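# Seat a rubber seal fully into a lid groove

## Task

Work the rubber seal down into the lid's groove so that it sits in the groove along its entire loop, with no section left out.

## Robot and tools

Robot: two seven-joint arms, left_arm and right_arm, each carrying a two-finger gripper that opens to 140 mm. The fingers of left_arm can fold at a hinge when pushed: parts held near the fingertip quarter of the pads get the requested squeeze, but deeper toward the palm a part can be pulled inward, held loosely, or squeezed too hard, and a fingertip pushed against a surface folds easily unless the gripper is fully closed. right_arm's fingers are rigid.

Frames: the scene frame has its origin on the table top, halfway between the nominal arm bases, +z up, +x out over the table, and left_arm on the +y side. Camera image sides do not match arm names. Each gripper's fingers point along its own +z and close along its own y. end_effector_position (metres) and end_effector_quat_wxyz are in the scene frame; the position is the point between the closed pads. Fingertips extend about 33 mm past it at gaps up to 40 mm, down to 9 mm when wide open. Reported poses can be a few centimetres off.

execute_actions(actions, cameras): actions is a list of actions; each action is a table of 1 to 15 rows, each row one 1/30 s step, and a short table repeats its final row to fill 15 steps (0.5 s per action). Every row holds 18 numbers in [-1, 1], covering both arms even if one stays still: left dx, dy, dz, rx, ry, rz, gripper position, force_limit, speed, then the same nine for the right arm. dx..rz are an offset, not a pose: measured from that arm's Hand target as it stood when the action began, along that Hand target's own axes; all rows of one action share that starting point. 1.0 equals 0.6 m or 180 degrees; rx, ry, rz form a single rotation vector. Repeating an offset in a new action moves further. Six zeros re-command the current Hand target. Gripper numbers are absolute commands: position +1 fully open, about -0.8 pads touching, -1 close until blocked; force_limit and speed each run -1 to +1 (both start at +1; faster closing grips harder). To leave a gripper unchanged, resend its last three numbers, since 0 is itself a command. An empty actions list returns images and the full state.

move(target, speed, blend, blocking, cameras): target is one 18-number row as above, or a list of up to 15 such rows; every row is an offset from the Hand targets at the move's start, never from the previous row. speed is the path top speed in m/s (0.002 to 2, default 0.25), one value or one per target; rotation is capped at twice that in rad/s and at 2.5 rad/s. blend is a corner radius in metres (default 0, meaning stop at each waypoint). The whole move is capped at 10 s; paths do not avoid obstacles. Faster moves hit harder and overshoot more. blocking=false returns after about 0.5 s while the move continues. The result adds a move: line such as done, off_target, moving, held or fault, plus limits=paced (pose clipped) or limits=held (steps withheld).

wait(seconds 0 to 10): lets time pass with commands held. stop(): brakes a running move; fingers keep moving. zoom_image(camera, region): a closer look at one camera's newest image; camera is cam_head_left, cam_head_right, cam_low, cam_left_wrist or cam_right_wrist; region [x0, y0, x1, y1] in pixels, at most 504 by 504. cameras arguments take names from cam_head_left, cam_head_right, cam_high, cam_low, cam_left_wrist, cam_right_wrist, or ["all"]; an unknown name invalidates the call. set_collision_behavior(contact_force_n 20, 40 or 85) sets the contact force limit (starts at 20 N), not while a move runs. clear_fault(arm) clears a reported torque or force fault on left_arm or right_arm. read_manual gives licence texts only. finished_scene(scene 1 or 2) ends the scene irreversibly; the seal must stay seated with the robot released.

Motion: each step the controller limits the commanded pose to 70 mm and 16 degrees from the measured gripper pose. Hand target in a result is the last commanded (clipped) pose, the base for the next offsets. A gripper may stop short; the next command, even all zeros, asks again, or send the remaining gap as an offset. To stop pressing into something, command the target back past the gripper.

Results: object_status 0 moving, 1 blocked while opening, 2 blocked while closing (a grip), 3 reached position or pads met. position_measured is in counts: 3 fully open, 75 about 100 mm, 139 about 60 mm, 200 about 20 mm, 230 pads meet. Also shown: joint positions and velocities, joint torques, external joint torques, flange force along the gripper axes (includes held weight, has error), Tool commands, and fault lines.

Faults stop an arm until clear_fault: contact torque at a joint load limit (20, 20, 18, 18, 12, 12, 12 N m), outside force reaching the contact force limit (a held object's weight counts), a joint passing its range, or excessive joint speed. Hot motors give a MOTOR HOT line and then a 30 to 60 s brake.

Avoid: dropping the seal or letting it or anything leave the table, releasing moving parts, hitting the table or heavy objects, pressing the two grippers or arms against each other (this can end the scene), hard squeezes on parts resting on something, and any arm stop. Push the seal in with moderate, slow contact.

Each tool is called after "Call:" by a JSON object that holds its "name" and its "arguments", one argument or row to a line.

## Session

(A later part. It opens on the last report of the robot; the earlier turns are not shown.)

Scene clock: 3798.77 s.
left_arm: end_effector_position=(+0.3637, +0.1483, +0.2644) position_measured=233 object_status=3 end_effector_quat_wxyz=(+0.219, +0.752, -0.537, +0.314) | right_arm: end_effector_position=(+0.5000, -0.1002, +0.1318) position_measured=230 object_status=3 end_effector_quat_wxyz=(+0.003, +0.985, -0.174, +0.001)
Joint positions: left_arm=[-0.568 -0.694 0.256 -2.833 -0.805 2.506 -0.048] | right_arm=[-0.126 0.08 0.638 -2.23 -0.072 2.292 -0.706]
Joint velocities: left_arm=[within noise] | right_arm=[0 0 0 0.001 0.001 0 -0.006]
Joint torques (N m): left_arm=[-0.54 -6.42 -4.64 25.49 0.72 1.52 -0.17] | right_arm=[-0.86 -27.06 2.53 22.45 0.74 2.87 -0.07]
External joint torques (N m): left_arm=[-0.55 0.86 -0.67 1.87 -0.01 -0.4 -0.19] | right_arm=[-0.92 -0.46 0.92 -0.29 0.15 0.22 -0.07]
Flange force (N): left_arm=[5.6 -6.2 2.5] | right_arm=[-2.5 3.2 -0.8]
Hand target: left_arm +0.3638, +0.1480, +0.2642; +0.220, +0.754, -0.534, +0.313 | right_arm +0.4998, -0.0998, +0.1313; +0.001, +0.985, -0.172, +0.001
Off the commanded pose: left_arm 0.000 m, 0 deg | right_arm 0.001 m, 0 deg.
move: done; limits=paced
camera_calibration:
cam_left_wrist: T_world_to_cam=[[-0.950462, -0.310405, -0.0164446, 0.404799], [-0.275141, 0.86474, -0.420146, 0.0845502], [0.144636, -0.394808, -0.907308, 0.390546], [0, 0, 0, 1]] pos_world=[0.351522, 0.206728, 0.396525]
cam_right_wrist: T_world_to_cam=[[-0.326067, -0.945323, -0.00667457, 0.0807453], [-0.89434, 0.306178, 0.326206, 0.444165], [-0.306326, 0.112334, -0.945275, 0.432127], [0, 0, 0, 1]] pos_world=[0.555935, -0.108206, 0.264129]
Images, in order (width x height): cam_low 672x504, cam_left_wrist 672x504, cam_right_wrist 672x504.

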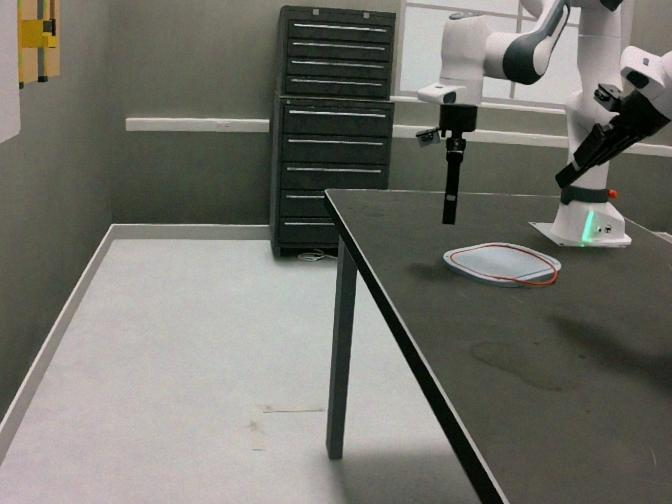

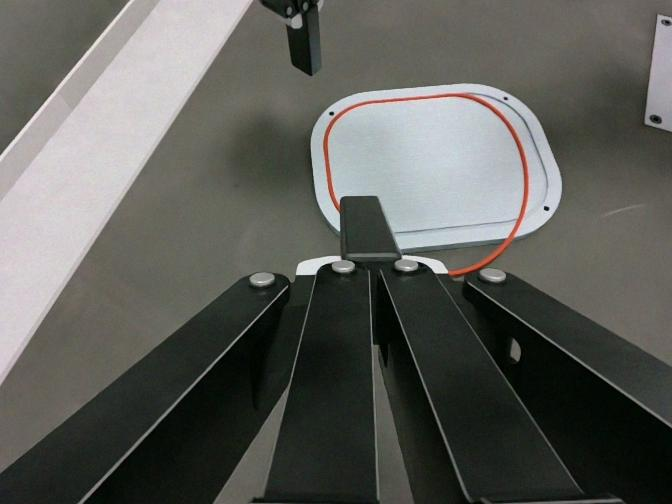

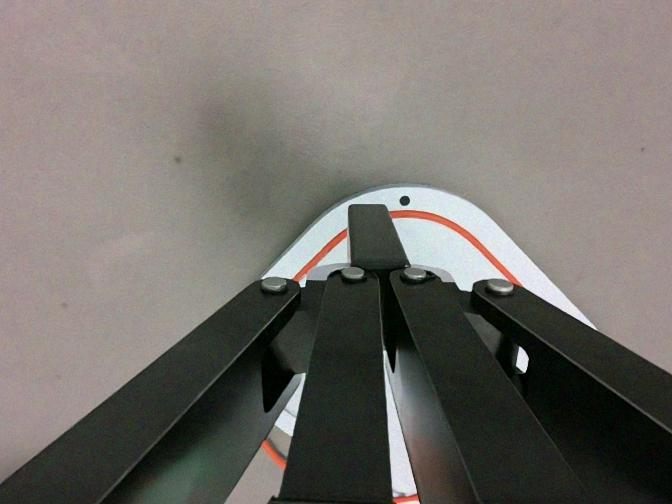

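Call:
{"name": "move", "arguments": {
  "target": [
    [0,0,-0.12,0,0,0,-1,-1,0, 0,0,0,0,0,0,-1,-1,-1],
    [0,0,-0.12,0,0,0,-1,-1,0, -0.3444,-0.1013,0,0,0,-0.2594,-1,-1,-1],
    [0,0,-0.12,0,0,0,-1,-1,0, -0.3444,-0.1013,0.0772,0,0,-0.2594,-0.45,-1,0]
  ],
  "speed": [0.15,0.25,0.1],
  "cameras": ["cam_left_wrist","cam_right_wrist","cam_low"]
}}

Scene clock: 3981.23 s.
left_arm: end_effector_position=(+0.3467, +0.1961, +0.3135) position_measured=233 object_status=3 end_effector_quat_wxyz=(+0.219, +0.753, -0.536, +0.312) | right_arm: end_effector_position=(+0.3253, +0.0267, +0.0845) position_measured=186 object_status=0 end_effector_quat_wxyz=(+0.002, +0.972, +0.234, -0.001)
Joint positions: left_arm=[-0.397 -0.857 0.264 -2.805 -0.639 2.268 -0.139] | right_arm=[0.131 -0.01 0.791 -2.467 0.009 2.456 -1.17]
Joint torques (N m): left_arm=[-0.18 -3.09 -5.61 26.48 0.32 1.63 -0.16] | right_arm=[-0.57 -19.12 0.44 20.87 0.12 2.89 0.3]
External joint torques (N m): left_arm=[-0.19 0.54 -1.1 1.86 0.08 -0.47 -0.18] | right_arm=[-0.61 0.19 0.61 -0.01 -0.41 0.24 0.3]
Flange force (N): left_arm=[5.7 -4.2 -1.4] | right_arm=[2.7 -1.9 3.4]
Hand target: left_arm +0.3468, +0.1960, +0.3151; +0.220, +0.754, -0.534, +0.313 | right_arm +0.3260, +0.0272, +0.0845; +0.002, +0.973, +0.233, +0.000
Off the commanded pose: left_arm 0.002 m, 0 deg | right_arm 0.001 m, 0 deg.
move: done
camera_calibration:
cam_left_wrist: T_world_to_cam=[[-0.950502, -0.310452, -0.0128965, 0.403181], [-0.276864, 0.865045, -0.418382, 0.0591512], [0.141044, -0.394102, -0.90818, 0.457817], [0, 0, 0, 1]] pos_world=[0.335029, 0.254427, 0.445728]
cam_right_wrist: T_world_to_cam=[[0.469349, -0.882966, -0.00913256, -0.116808], [-0.831401, -0.445376, 0.332283, 0.263586], [-0.297462, -0.148364, -0.943136, 0.323558], [0, 0, 0, 1]] pos_world=[0.370216, 0.062262, 0.216507]
Images, in order (width x height): cam_low 672x504, cam_left_wrist 672x504, cam_right_wrist 672x504.

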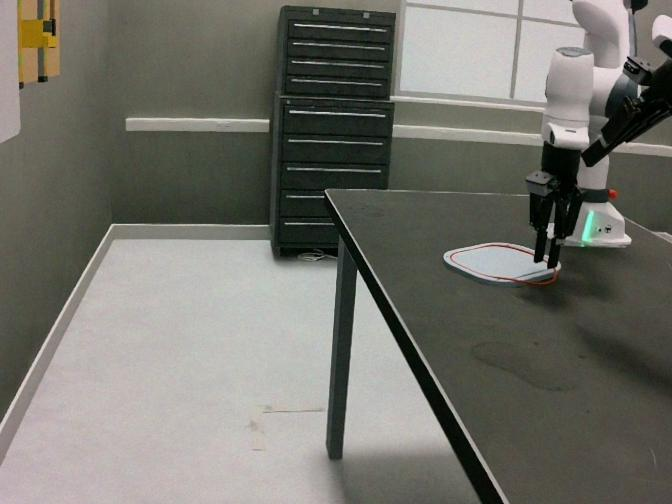

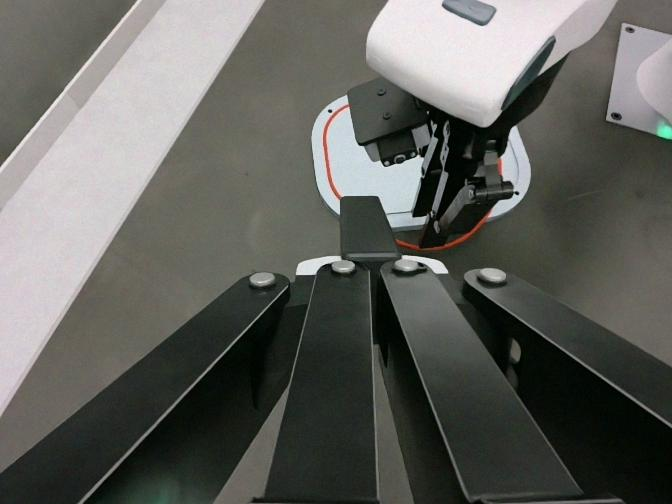

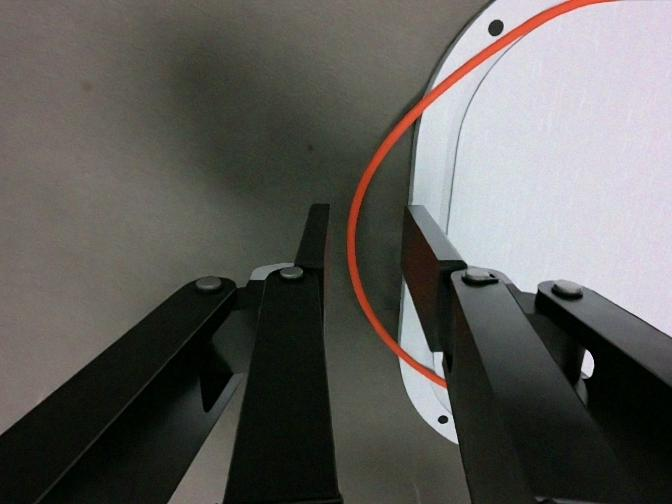

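Call:
{"name": "move", "arguments": {
  "target": [
    [0,0,0,0,0,0,-1,-1,0, 0,-0.0083,0,0,0,0,-0.45,-1,-1],
    [0,0,0,0,0,0,-1,-1,0, 0,-0.0083,0.0560,0,0,0,-0.45,-1,-1],
    [0,0,0,0,0,0,-1,-1,0, 0,-0.0083,0.0560,0,0,0,-1,-1,-1]
  ],
  "speed": [0.05,0.06,0.02],
  "cameras": ["cam_right_wrist","cam_left_wrist","cam_low"]
}}

Scene clock: 4009.63 s.
left_arm: end_effector_position=(+0.3467, +0.1961, +0.3135) position_measured=233 object_status=3 end_effector_quat_wxyz=(+0.219, +0.753, -0.536, +0.312) | right_arm: end_effector_position=(+0.3237, +0.0309, +0.0511) position_measured=230 object_status=3 end_effector_quat_wxyz=(+0.002, +0.972, +0.233, -0.001)
Joint positions: left_arm=[-0.397 -0.857 0.264 -2.805 -0.639 2.268 -0.139] | right_arm=[0.148 0.103 0.771 -2.474 -0.13 2.54 -1.061]
Joint torques (N m): left_arm=[-0.17 -3.07 -5.62 26.45 0.32 1.62 -0.19] | right_arm=[-0.32 -21.49 2.52 19.29 0.04 2.87 0.28]
External joint torques (N m): left_arm=[-0.21 0.52 -1.16 1.85 0.07 -0.48 -0.21] | right_arm=[-0.32 0.3 0.41 -0.32 -0.43 0.21 0.28]
Flange force (N): left_arm=[5.9 -3.9 -1.4] | right_arm=[1.0 -1.2 3.5]
Hand target: left_arm +0.3468, +0.1960, +0.3151; +0.220, +0.754, -0.534, +0.313 | right_arm +0.3238, +0.0315, +0.0509; +0.002, +0.973, +0.233, +0.000
Off the commanded pose: left_arm 0.002 m, 0 deg | right_arm 0.001 m, 0 deg.
move: done
camera_calibration:
cam_left_wrist: T_world_to_cam=[[-0.950502, -0.310452, -0.0128965, 0.403181], [-0.276864, 0.865045, -0.418382, 0.0591512], [0.141044, -0.394102, -0.90818, 0.457817], [0, 0, 0, 1]] pos_world=[0.335029, 0.254427, 0.445728]
cam_right_wrist: T_world_to_cam=[[0.468185, -0.883586, -0.008831, -0.112284], [-0.832201, -0.444273, 0.331756, 0.275383], [-0.297058, -0.147974, -0.943324, 0.292117], [0, 0, 0, 1]] pos_world=[0.36852, 0.0663581, 0.183209]
Images, in order (width x height): cam_low 672x504, cam_left_wrist 672x504, cam_right_wrist 672x504.

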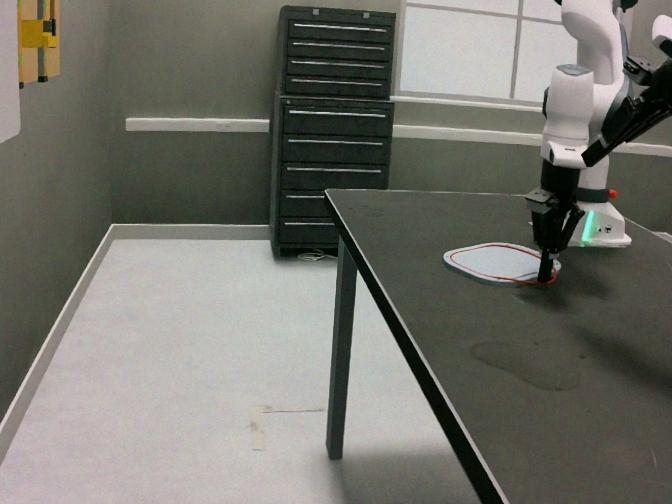

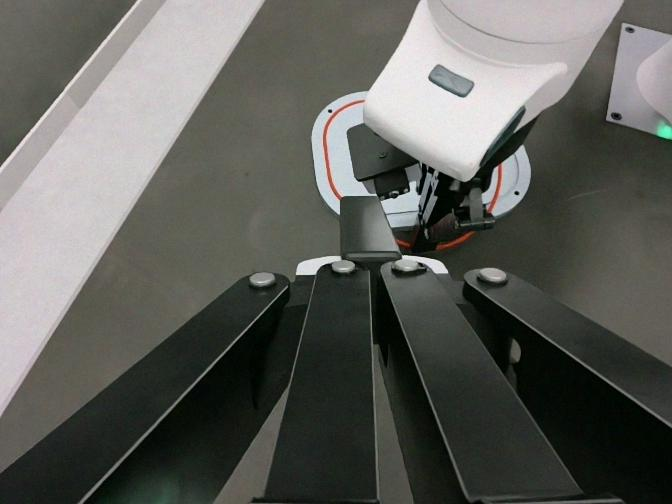

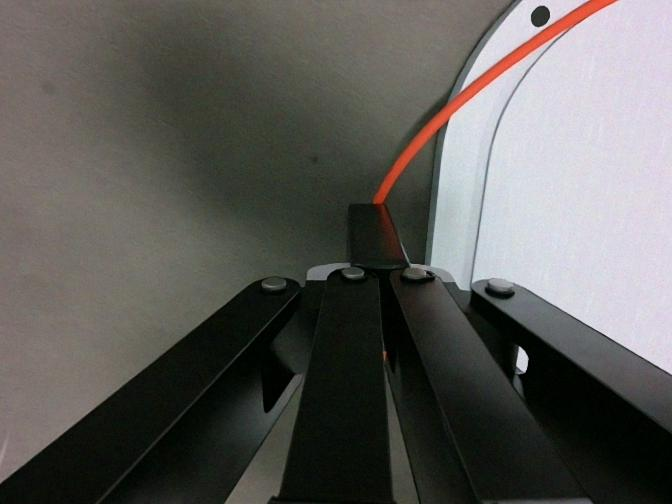

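Call:
{"name": "move", "arguments": {
  "target": [
    [0,0,0,0,0,0,-1,-1,0, 0,0,-0.006,0,0,0,-0.45,-1,0],
    [0,0,0,0,0,0,-1,-1,0, 0,0,0.0080,0,0,0,-0.45,-1,-1],
    [0,0,0,0,0,0,-1,-1,0, 0,0,0.0080,0,0,0,-1,-1,-1]
  ],
  "speed": [0.03,0.03,0.02],
  "cameras": ["cam_right_wrist","cam_low"]
}}

Scene clock: 4021.73 s.
left_arm: end_effector_position=(+0.3467, +0.1961, +0.3135) position_measured=233 object_status=3 end_effector_quat_wxyz=(+0.219, +0.753, -0.536, +0.312) | right_arm: end_effector_position=(+0.3241, +0.0313, +0.0467) position_measured=230 object_status=3 end_effector_quat_wxyz=(+0.002, +0.972, +0.233, +0.000)
Joint positions: left_arm=[-0.397 -0.857 0.264 -2.805 -0.639 2.268 -0.139] | right_arm=[0.152 0.118 0.764 -2.474 -0.15 2.551 -1.046]
Joint torques (N m): left_arm=[-0.16 -3.09 -5.63 26.48 0.32 1.63 -0.19] | right_arm=[-0.32 -21.95 2.73 19.05 0.07 2.9 0.27]
External joint torques (N m): left_arm=[-0.16 0.45 -1.15 1.94 0.08 -0.46 -0.21] | right_arm=[-0.47 0.13 0.17 -0.21 -0.38 0.26 0.27]
Flange force (N): left_arm=[5.9 -3.9 -1.6] | right_arm=[0.7 -0.6 2.9]
Hand target: left_arm +0.3468, +0.1960, +0.3151; +0.220, +0.754, -0.534, +0.313 | right_arm +0.3238, +0.0315, +0.0461; +0.002, +0.973, +0.233, +0.000
Off the commanded pose: left_arm 0.002 m, 0 deg | right_arm 0.001 m, 0 deg.
move: done
camera_calibration:
cam_right_wrist: T_world_to_cam=[[0.468233, -0.883557, -0.00920692, -0.11215], [-0.832389, -0.444564, 0.330895, 0.277469], [-0.296458, -0.147272, -0.943623, 0.287888], [0, 0, 0, 1]] pos_world=[0.368821, 0.06666, 0.178812]
Images, in order (width x height): cam_low 672x504, cam_right_wrist 672x504.

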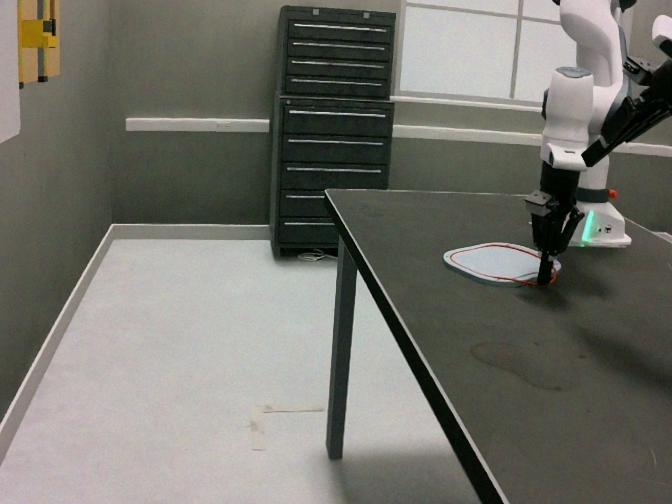

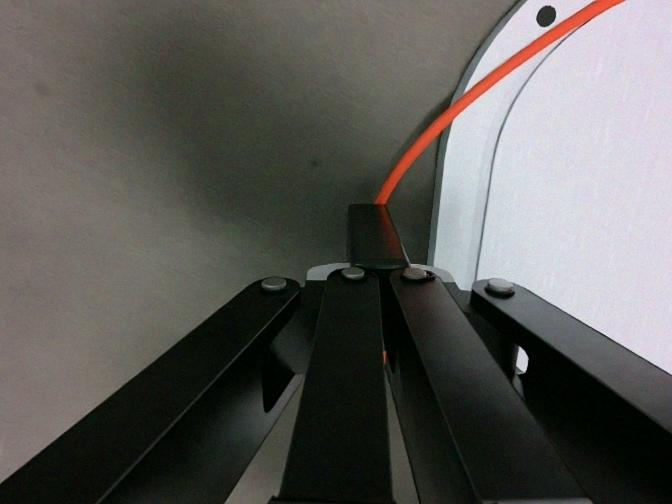

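Call:
{"name": "zoom_image", "arguments": {
  "camera": "cam_low",
  "region": [500, 220, 600, 300]
}}

Scaled by 5.040 from the camera's 672x504 image, which has a finer 960x720 frame.

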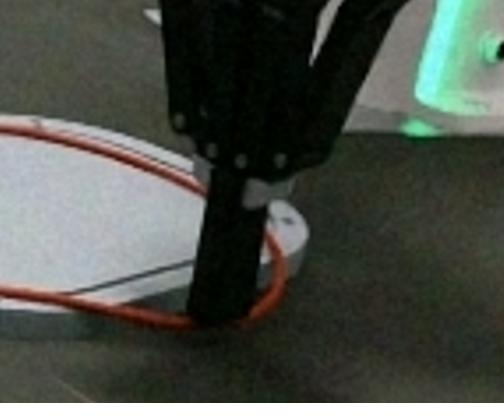

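Call:
{"name": "move", "arguments": {
  "target": [
    [0,0,0,0,0,0,-1,-1,0, 0,0,-0.006,0,0,0,-0.45,-1,0],
    [0,0,0,0,0,0,-1,-1,0, 0,0,0.0075,0,0,0,-0.45,-1,-1],
    [0,0,0,0,0,0,-1,-1,0, 0,0,0.0075,0,0,0,-1,-1,-1]
  ],
  "speed": [0.03,0.03,0.02],
  "cameras": ["cam_right_wrist","cam_low"]
}}

Call:
{"name": "zoom_image", "arguments": {
  "camera": "cam_low",
  "region": [500, 220, 600, 300]
}}

Scene clock: 4040.23 s.
left_arm: end_effector_position=(+0.3467, +0.1961, +0.3135) position_measured=233 object_status=3 end_effector_quat_wxyz=(+0.219, +0.753, -0.536, +0.312) | right_arm: end_effector_position=(+0.3244, +0.0314, +0.0424) position_measured=225 object_status=0 end_effector_quat_wxyz=(+0.001, +0.972, +0.233, +0.000)
Joint positions: left_arm=[-0.397 -0.857 0.264 -2.805 -0.639 2.268 -0.139] | right_arm=[0.158 0.132 0.755 -2.474 -0.169 2.562 -1.033]
Joint torques (N m): left_arm=[-0.18 -3.13 -5.63 26.48 0.33 1.61 -0.17] | right_arm=[-0.21 -22.41 3.04 18.58 0.08 2.9 0.27]
External joint torques (N m): left_arm=[-0.18 0.4 -1.11 1.93 0.08 -0.47 -0.19] | right_arm=[-0.2 0.21 0.36 -0.63 -0.38 0.23 0.27]
Flange force (N): left_arm=[5.8 -3.8 -1.7] | right_arm=[-0.7 -0.5 3.0]
Hand target: left_arm +0.3468, +0.1960, +0.3151; +0.220, +0.754, -0.534, +0.313 | right_arm +0.3238, +0.0315, +0.0416; +0.002, +0.973, +0.233, +0.000
Off the commanded pose: left_arm 0.002 m, 0 deg | right_arm 0.001 m, 0 deg.
move: done
camera_calibration:
cam_right_wrist: T_world_to_cam=[[0.467979, -0.883689, -0.00947361, -0.112093], [-0.832598, -0.444466, 0.3305, 0.279326], [-0.29627, -0.146779, -0.943758, 0.283858], [0, 0, 0, 1]] pos_world=[0.369122, 0.0667601, 0.174514]
Images, in order (width x height): cam_low 672x504, cam_right_wrist 672x504.

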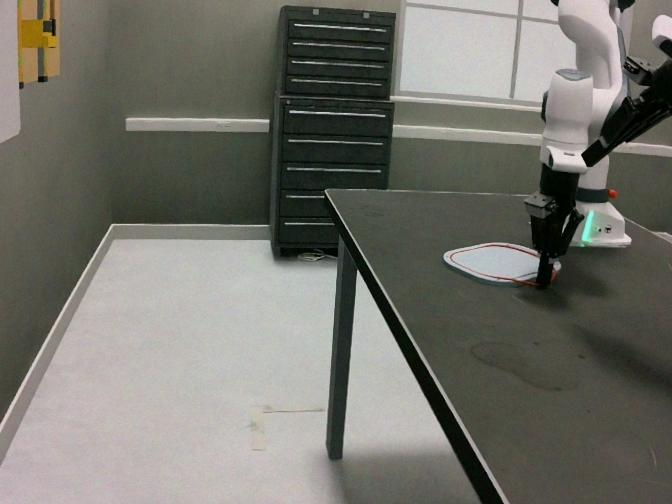

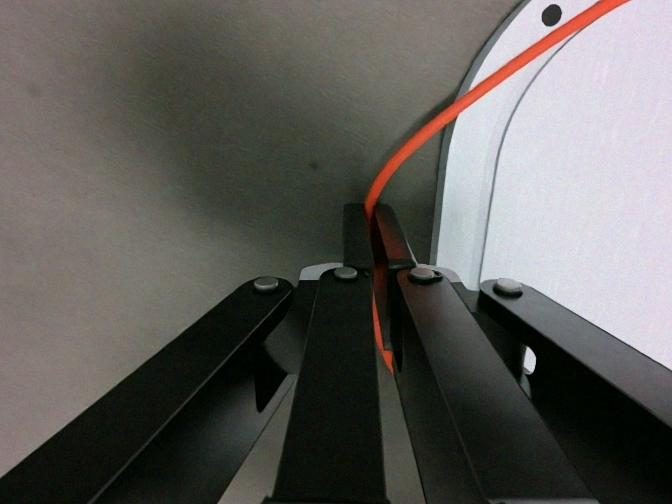

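Scaled by 5.040 from the camera's 672x504 image, which has a finer 960x720 frame.

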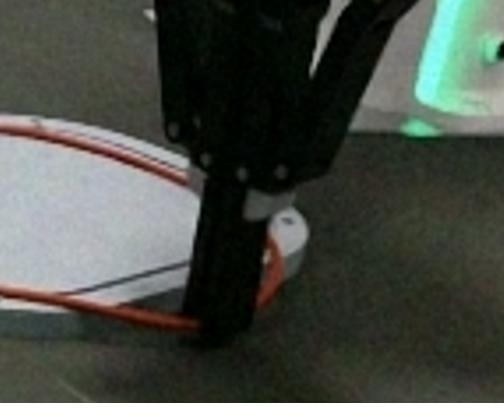

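Call:
{"name": "move", "arguments": {
  "target": [
    [0,0,0,0,0,0,-1,-1,0, 0,0,0,0,0,0,-0.64,-1,-1],
    [0,0,0,0,0,0,-1,-1,0, 0,0,-0.0038,0,0,0,-0.64,-1,-1],
    [0,0,0,0,0,0,-1,-1,0, 0,0,-0.0038,0,0,0,-1,-1,-1]
  ],
  "speed": [0.03,0.03,0.02],
  "cameras": ["cam_right_wrist","cam_low"]
}}

Call:
{"name": "zoom_image", "arguments": {
  "camera": "cam_low",
  "region": [500, 220, 600, 300]
}}

Scene clock: 4058.13 s.
left_arm: end_effector_position=(+0.3467, +0.1961, +0.3135) position_measured=233 object_status=3 end_effector_quat_wxyz=(+0.219, +0.753, -0.536, +0.312) | right_arm: end_effector_position=(+0.3244, +0.0323, +0.0439) position_measured=225 object_status=2 end_effector_quat_wxyz=(+0.001, +0.973, +0.233, +0.001)
Joint positions: left_arm=[-0.397 -0.857 0.264 -2.805 -0.639 2.268 -0.139] | right_arm=[0.158 0.128 0.757 -2.474 -0.166 2.561 -1.033]
Joint torques (N m): left_arm=[-0.22 -3.09 -5.62 26.45 0.31 1.61 -0.18] | right_arm=[-0.7 -23.27 3.6 18.89 0.62 2.49 -0.07]
External joint torques (N m): left_arm=[-0.22 0.49 -1.1 1.92 0.07 -0.47 -0.2] | right_arm=[-0.76 -0.82 0.94 -0.37 0.17 -0.19 -0.07]
Flange force (N): left_arm=[5.9 -4.1 -1.5] | right_arm=[-5.5 3.1 -6.1]
Hand target: left_arm +0.3468, +0.1960, +0.3151; +0.220, +0.754, -0.534, +0.313 | right_arm +0.3238, +0.0315, +0.0439; +0.002, +0.973, +0.233, +0.000
Off the commanded pose: left_arm 0.002 m, 0 deg | right_arm 0.001 m, 0 deg.
move: done
camera_calibration:
cam_right_wrist: T_world_to_cam=[[0.467529, -0.883928, -0.00931588, -0.111166], [-0.833633, -0.444384, 0.327993, 0.279647], [-0.294062, -0.14558, -0.944634, 0.284746], [0, 0, 0, 1]] pos_world=[0.368829, 0.0674611, 0.176223]
Images, in order (width x height): cam_low 672x504, cam_right_wrist 672x504.

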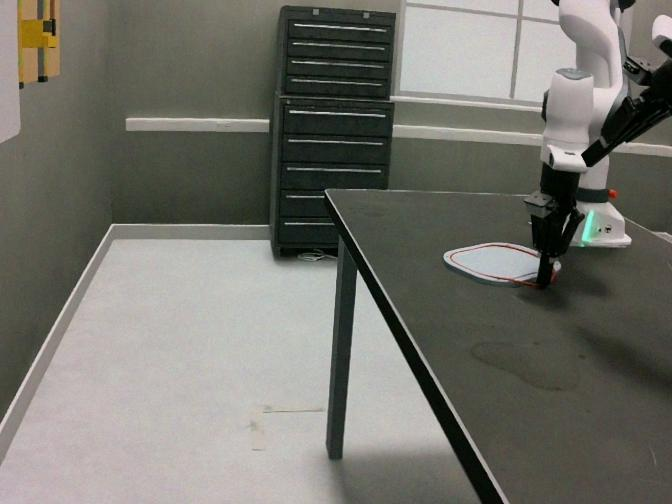

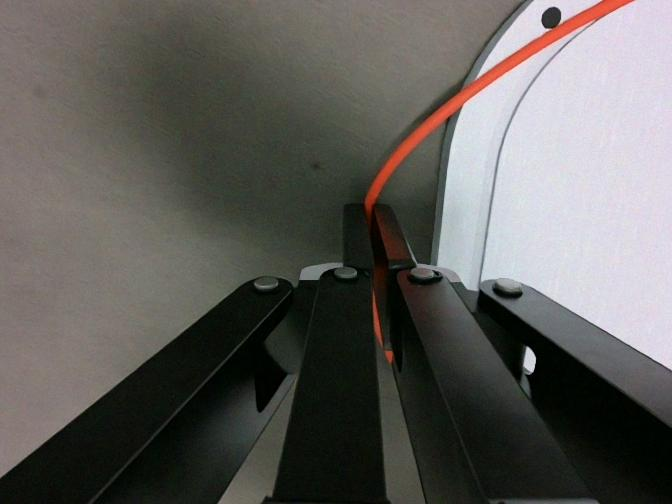

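Scaled by 5.040 from the camera's 672x504 image, which has a finer 960x720 frame.

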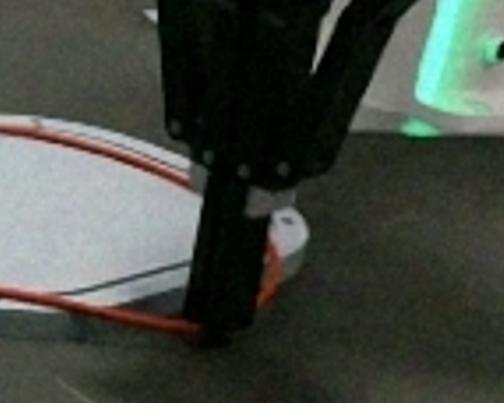

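Call:
{"name": "move", "arguments": {
  "target": [
    [0,0,0,0,0,0,-1,-1,0, 0,0,-0.0220,0,0,0,-1,-1,-1],
    [0,0,0,0,0,0,-1,-1,0, -0.045,0.0783,-0.0220,0,0,0,-1,-1,-1]
  ],
  "speed": [0.05,0.06],
  "cameras": ["cam_right_wrist","cam_low"]
}}

Call:
{"name": "zoom_image", "arguments": {
  "camera": "cam_low",
  "region": [440, 220, 580, 300]
}}

Scene clock: 4081.53 s.
left_arm: end_effector_position=(+0.3467, +0.1961, +0.3135) position_measured=233 object_status=3 end_effector_quat_wxyz=(+0.219, +0.753, -0.536, +0.312) | right_arm: end_effector_position=(+0.3212, -0.0227, +0.0572) position_measured=225 object_status=2 end_effector_quat_wxyz=(+0.002, +0.973, +0.231, -0.001)
Joint positions: left_arm=[-0.397 -0.857 0.264 -2.805 -0.639 2.268 -0.139] | right_arm=[0.119 -0.063 0.748 -2.61 0.072 2.558 -1.274]
Joint velocities: left_arm=[within noise] | right_arm=[0 0 0 -0.001 0 0 -0.006]
Joint torques (N m): left_arm=[-0.19 -3.14 -5.64 26.49 0.31 1.62 -0.17] | right_arm=[-0.25 -18.58 -0.94 18.71 0.63 2.88 -0.21]
External joint torques (N m): left_arm=[-0.19 0.43 -1.14 1.92 0.07 -0.47 -0.19] | right_arm=[-0.26 -0.86 0.23 -0.7 0.16 0.24 -0.21]
Flange force (N): left_arm=[5.8 -3.8 -1.6] | right_arm=[-5.9 2.5 -2.8]
Hand target: left_arm +0.3468, +0.1960, +0.3151; +0.220, +0.754, -0.534, +0.313 | right_arm +0.3209, -0.0226, +0.0572; +0.002, +0.973, +0.233, +0.000
Off the commanded pose: left_arm 0.002 m, 0 deg | right_arm 0.000 m, 0 deg.
move: done
camera_calibration:
cam_right_wrist: T_world_to_cam=[[0.463601, -0.886012, -0.00752563, -0.157115], [-0.834765, -0.439602, 0.331539, 0.24846], [-0.297056, -0.14742, -0.943411, 0.289127], [0, 0, 0, 1]] pos_world=[0.366132, 0.0126406, 0.189209]
Images, in order (width x height): cam_low 672x504, cam_right_wrist 672x504.

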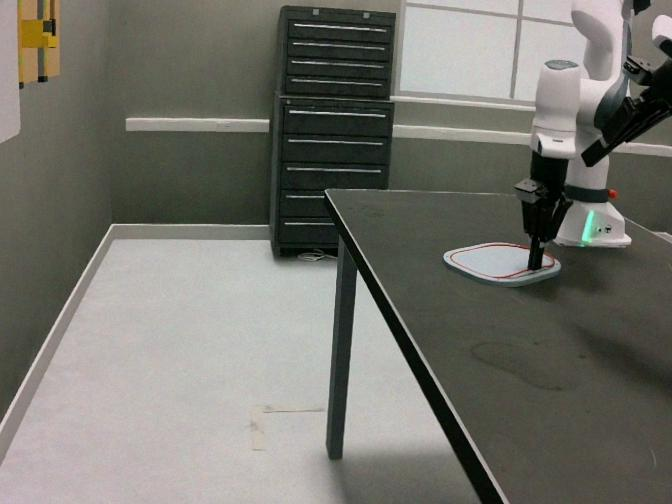

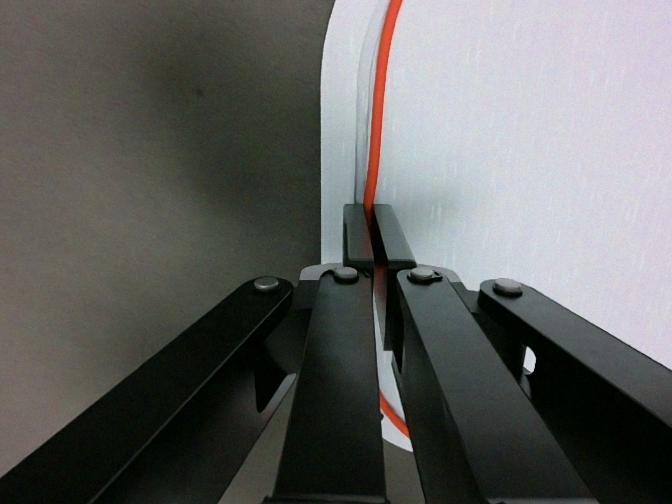

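Scaled by 3.600 from the camera's 672x504 image, which has a finer 960x720 frame.

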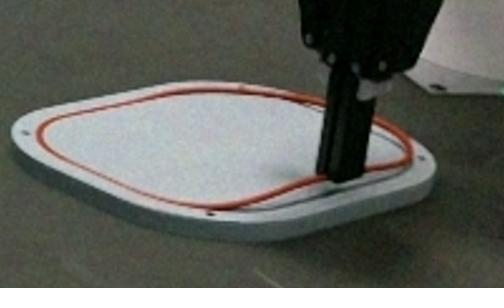

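Call:
{"name": "zoom_image", "arguments": {
  "camera": "cam_right_wrist",
  "region": [310, 0, 470, 240]
}}

Call:
{"name": "zoom_image", "arguments": {
  "camera": "cam_right_wrist",
  "region": [340, 280, 480, 470]
}}

Scaled by 2.100 from the camera's 672x504 image, which has a finer 960x720 frame.

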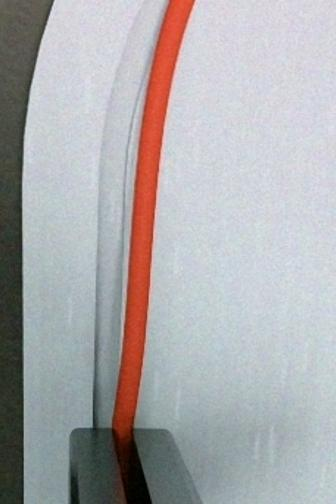

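Scaled by 2.653 from the camera's 672x504 image, which has a finer 960x720 frame.

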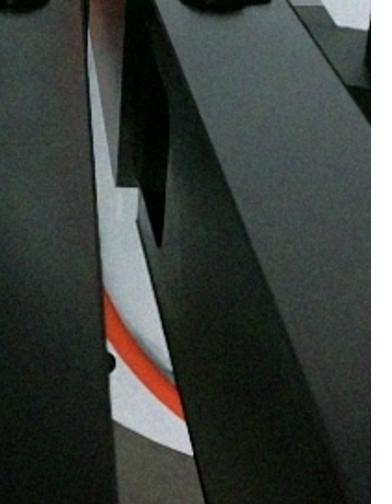

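Call:
{"name": "move", "arguments": {
  "target": [
    [0,0,0,0,0,0,-1,-1,0, 0,-0.0037,0,0,0,0,-1,-1,-1],
    [0,0,0,0,0,0,-1,-1,0, 0,-0.0037,0.0135,0,0,0,-1,-1,-1]
  ],
  "speed": [0.03,0.03],
  "cameras": ["cam_right_wrist","cam_low","cam_left_wrist"]
}}

Call:
{"name": "zoom_image", "arguments": {
  "camera": "cam_right_wrist",
  "region": [310, 0, 470, 240]
}}

Call:
{"name": "zoom_image", "arguments": {
  "camera": "cam_low",
  "region": [440, 220, 580, 300]
}}

Scene clock: 4104.90 s.
left_arm: end_effector_position=(+0.3467, +0.1961, +0.3135) position_measured=233 object_status=3 end_effector_quat_wxyz=(+0.219, +0.753, -0.536, +0.312) | right_arm: end_effector_position=(+0.3198, -0.0202, +0.0498) position_measured=225 object_status=2 end_effector_quat_wxyz=(+0.001, +0.972, +0.235, +0.000)
Joint positions: left_arm=[-0.397 -0.857 0.264 -2.805 -0.639 2.268 -0.139] | right_arm=[0.117 -0.036 0.751 -2.612 0.044 2.583 -1.256]
Joint velocities: left_arm=[within noise] | right_arm=[0.001 0.001 0 -0.001 0 0.002 0.007]
Joint torques (N m): left_arm=[-0.21 -3.1 -5.68 26.46 0.32 1.63 -0.18] | right_arm=[-0.78 -17.87 0.04 18.69 0.05 2.89 0.24]
External joint torques (N m): left_arm=[-0.18 0.45 -1.13 1.91 0.07 -0.45 -0.2] | right_arm=[-0.79 0.31 0.71 -0.44 -0.4 0.24 0.24]
Flange force (N): left_arm=[5.8 -3.9 -1.5] | right_arm=[2.4 -1.3 5.0]
Hand target: left_arm +0.3468, +0.1960, +0.3151; +0.220, +0.754, -0.534, +0.313 | right_arm +0.3199, -0.0206, +0.0491; +0.002, +0.973, +0.233, +0.000
Off the commanded pose: left_arm 0.002 m, 0 deg | right_arm 0.001 m, 0 deg.
move: done
camera_calibration:
cam_left_wrist: T_world_to_cam=[[-0.950502, -0.310452, -0.0128965, 0.403181], [-0.276864, 0.865045, -0.418382, 0.0591512], [0.141044, -0.394102, -0.90818, 0.457817], [0, 0, 0, 1]] pos_world=[0.335029, 0.254427, 0.445728]
cam_right_wrist: T_world_to_cam=[[0.47099, -0.882083, -0.00989947, -0.156365], [-0.830934, -0.44739, 0.330743, 0.24947], [-0.296172, -0.147551, -0.943669, 0.281848], [0, 0, 0, 1]] pos_world=[0.364415, 0.0152707, 0.181913]
Images, in order (width x height): cam_low 672x504, cam_left_wrist 672x504, cam_right_wrist 672x504.

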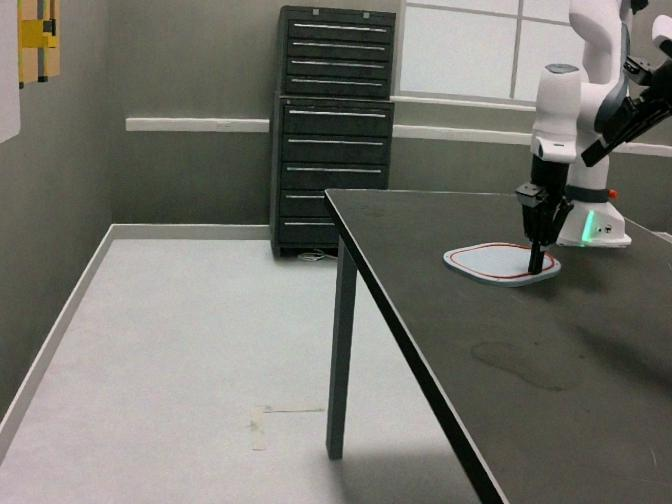

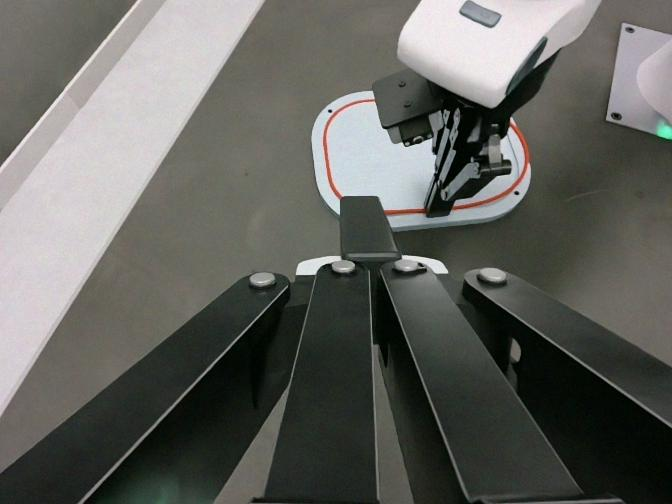

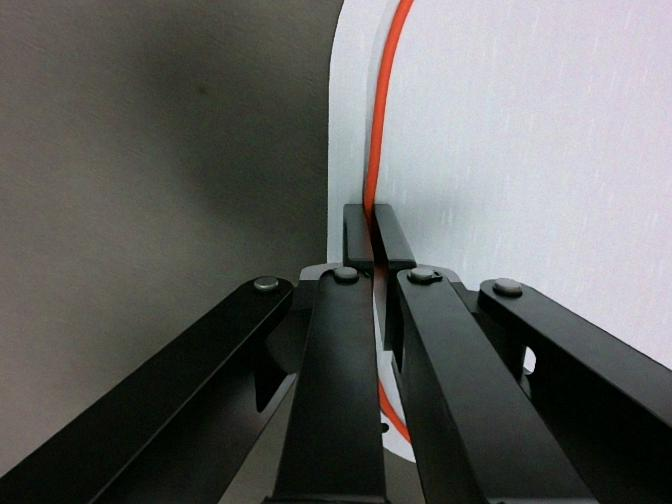

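Scaled by 2.100 from the camera's 672x504 image, which has a finer 960x720 frame.

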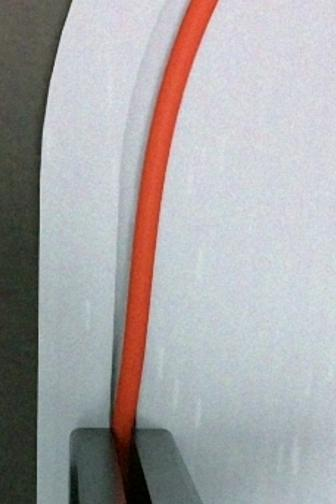

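Scaled by 3.600 from the camera's 672x504 image, which has a finer 960x720 frame.

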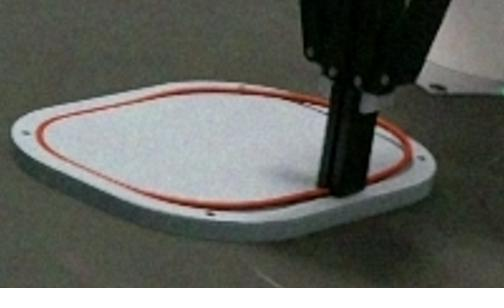

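Call:
{"name": "zoom_image", "arguments": {
  "camera": "cam_left_wrist",
  "region": [300, 80, 560, 260]
}}

Scaled by 1.938 from the camera's 672x504 image, which has a finer 960x720 frame.

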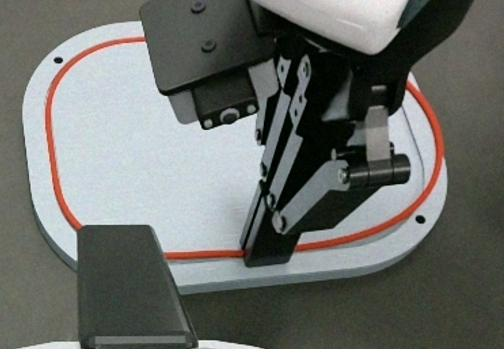

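Call:
{"name": "zoom_image", "arguments": {
  "camera": "cam_left_wrist",
  "region": [430, 100, 550, 240]
}}

Scaled by 3.600 from the camera's 672x504 image, which has a finer 960x720 frame.

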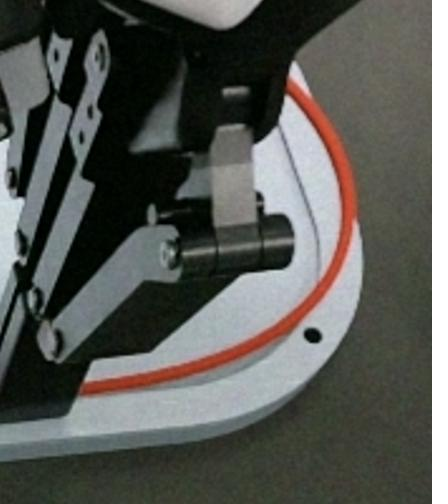

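Call:
{"name": "move", "arguments": {
  "target": [
    [0,0,0,0,0,0,-1,-1,0, 0,-0.001,0.0045,0,0,0,-1,-1,-1]
  ],
  "speed": [0.02],
  "cameras": ["cam_right_wrist"]
}}

Call:
{"name": "zoom_image", "arguments": {
  "camera": "cam_right_wrist",
  "region": [310, 100, 450, 240]
}}

Scene clock: 4153.80 s.
left_arm: end_effector_position=(+0.3467, +0.1961, +0.3135) position_measured=233 object_status=3 end_effector_quat_wxyz=(+0.219, +0.753, -0.536, +0.312) | right_arm: end_effector_position=(+0.3206, -0.0194, +0.0494) position_measured=225 object_status=2 end_effector_quat_wxyz=(+0.002, +0.972, +0.235, +0.002)
Joint positions: left_arm=[-0.397 -0.857 0.264 -2.805 -0.639 2.268 -0.139] | right_arm=[0.117 -0.032 0.752 -2.611 0.031 2.587 -1.245]
Joint velocities: left_arm=[within noise] | right_arm=[-0.001 0.001 0.001 -0.001 -0.003 0.002 0.006]
Joint torques (N m): left_arm=[-0.16 -3.15 -5.62 26.47 0.33 1.62 -0.17] | right_arm=[-1.12 -14.24 -0.27 17.08 -0.08 3.42 0.36]
External joint torques (N m): left_arm=[-0.19 0.47 -1.13 1.9 0.08 -0.47 -0.19] | right_arm=[-1.05 4.04 0.41 -2.11 -0.54 0.75 0.36]
Flange force (N): left_arm=[5.8 -3.9 -1.6] | right_arm=[10.3 -3.8 21.6]
Hand target: left_arm +0.3468, +0.1960, +0.3151; +0.220, +0.754, -0.534, +0.313 | right_arm +0.3197, -0.0201, +0.0464; +0.002, +0.973, +0.233, +0.000
Off the commanded pose: left_arm 0.002 m, 0 deg | right_arm 0.003 m, 0 deg.
move: done
camera_calibration:
cam_right_wrist: T_world_to_cam=[[0.471734, -0.881715, -0.00676549, -0.156431], [-0.832071, -0.447686, 0.327468, 0.2512], [-0.291762, -0.148848, -0.944838, 0.280411], [0, 0, 0, 1]] pos_world=[0.364623, 0.0162705, 0.181624]
Images, in order (width x height): cam_right_wrist 672x504.

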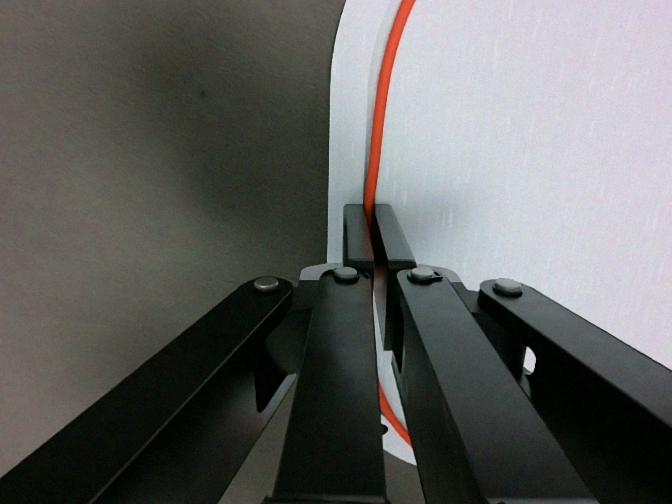

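Scaled by 3.600 from the camera's 672x504 image, which has a finer 960x720 frame.

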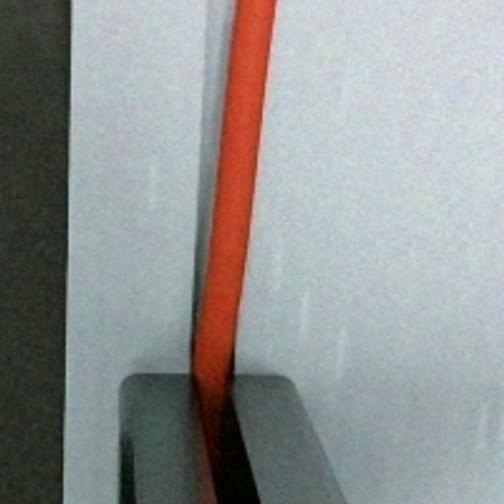

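Call:
{"name": "move", "arguments": {
  "target": [
    [0,0,0,0,0,0,-1,-1,0, 0.0008,-0.001,-0.0050,0,0,0,-0.70,-1,-1],
    [0,0,0,0,0,0,-1,-1,0, 0.0008,-0.001,-0.035,0,0,0,-0.70,-1,-1]
  ],
  "speed": [0.02,0.03],
  "cameras": ["cam_right_wrist","cam_low","cam_left_wrist"]
}}

Call:
{"name": "zoom_image", "arguments": {
  "camera": "cam_right_wrist",
  "region": [300, 100, 460, 340]
}}

Call:
{"name": "zoom_image", "arguments": {
  "camera": "cam_low",
  "region": [440, 220, 580, 300]
}}

Scene clock: 4163.93 s.
left_arm: end_effector_position=(+0.3467, +0.1961, +0.3135) position_measured=233 object_status=3 end_effector_quat_wxyz=(+0.219, +0.753, -0.536, +0.312) | right_arm: end_effector_position=(+0.3201, -0.0196, +0.0668) position_measured=217 object_status=3 end_effector_quat_wxyz=(+0.002, +0.973, +0.231, +0.000)
Joint positions: left_arm=[-0.397 -0.857 0.264 -2.805 -0.639 2.268 -0.139] | right_arm=[0.132 -0.092 0.744 -2.602 0.102 2.53 -1.289]
Joint velocities: left_arm=[within noise] | right_arm=[0.001 0.001 0 0.001 -0.002 -0.001 -0.004]
Joint torques (N m): left_arm=[-0.19 -3.11 -5.62 26.47 0.33 1.62 -0.17] | right_arm=[-0.24 -18.14 -1.45 19.89 0.65 2.47 -0.1]
External joint torques (N m): left_arm=[-0.2 0.46 -1.12 1.92 0.08 -0.47 -0.19] | right_arm=[-0.25 -0.73 0.25 -0.05 0.16 -0.19 -0.1]
Flange force (N): left_arm=[5.8 -4.0 -1.6] | right_arm=[-3.0 1.1 -3.4]
Hand target: left_arm +0.3468, +0.1960, +0.3151; +0.220, +0.754, -0.534, +0.313 | right_arm +0.3198, -0.0193, +0.0674; +0.002, +0.973, +0.233, +0.000
Off the commanded pose: left_arm 0.002 m, 0 deg | right_arm 0.001 m, 0 deg.
move: done
camera_calibration:
cam_left_wrist: T_world_to_cam=[[-0.950502, -0.310452, -0.0128965, 0.403181], [-0.276864, 0.865045, -0.418382, 0.0591512], [0.141044, -0.394102, -0.90818, 0.457817], [0, 0, 0, 1]] pos_world=[0.335029, 0.254427, 0.445728]
cam_right_wrist: T_world_to_cam=[[0.463466, -0.886079, -0.00795238, -0.153646], [-0.835364, -0.439898, 0.329631, 0.24605], [-0.295577, -0.14613, -0.944076, 0.29801], [0, 0, 0, 1]] pos_world=[0.364836, 0.0156431, 0.199017]
Images, in order (width x height): cam_low 672x504, cam_left_wrist 672x504, cam_right_wrist 672x504.

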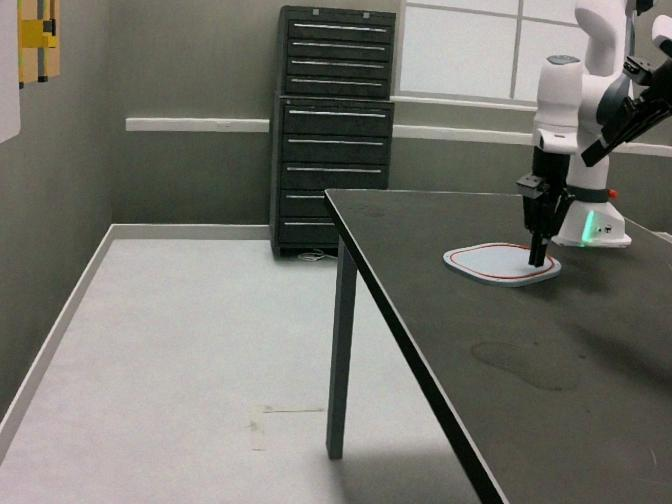

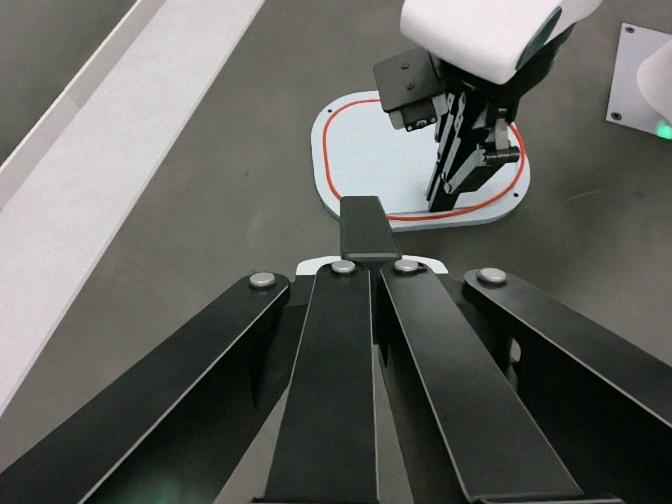

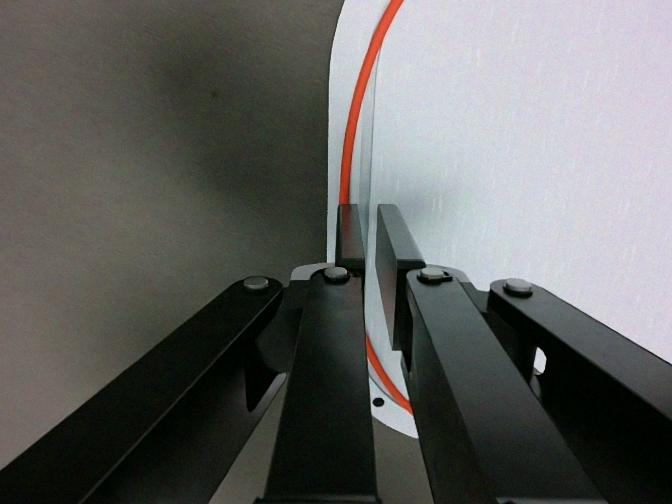

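Scaled by 2.100 from the camera's 672x504 image, which has a finer 960x720 frame.

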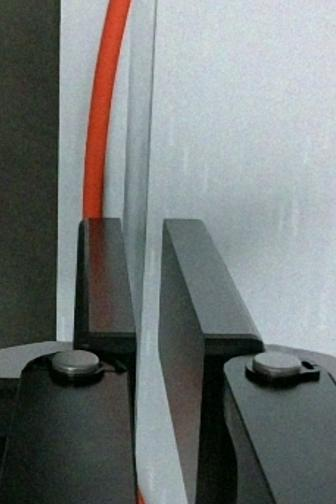

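Scaled by 3.600 from the camera's 672x504 image, which has a finer 960x720 frame.

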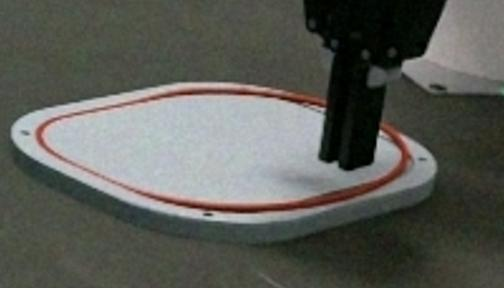

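Call:
{"name": "zoom_image", "arguments": {
  "camera": "cam_left_wrist",
  "region": [300, 80, 560, 260]
}}

Scaled by 1.938 from the camera's 672x504 image, which has a finer 960x720 frame.

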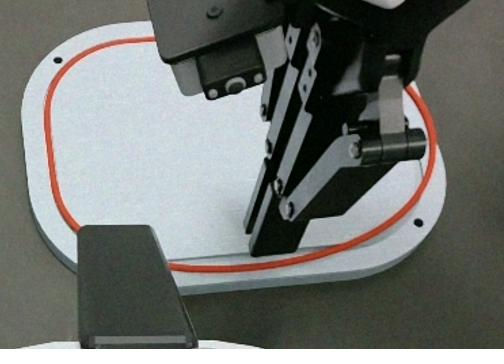

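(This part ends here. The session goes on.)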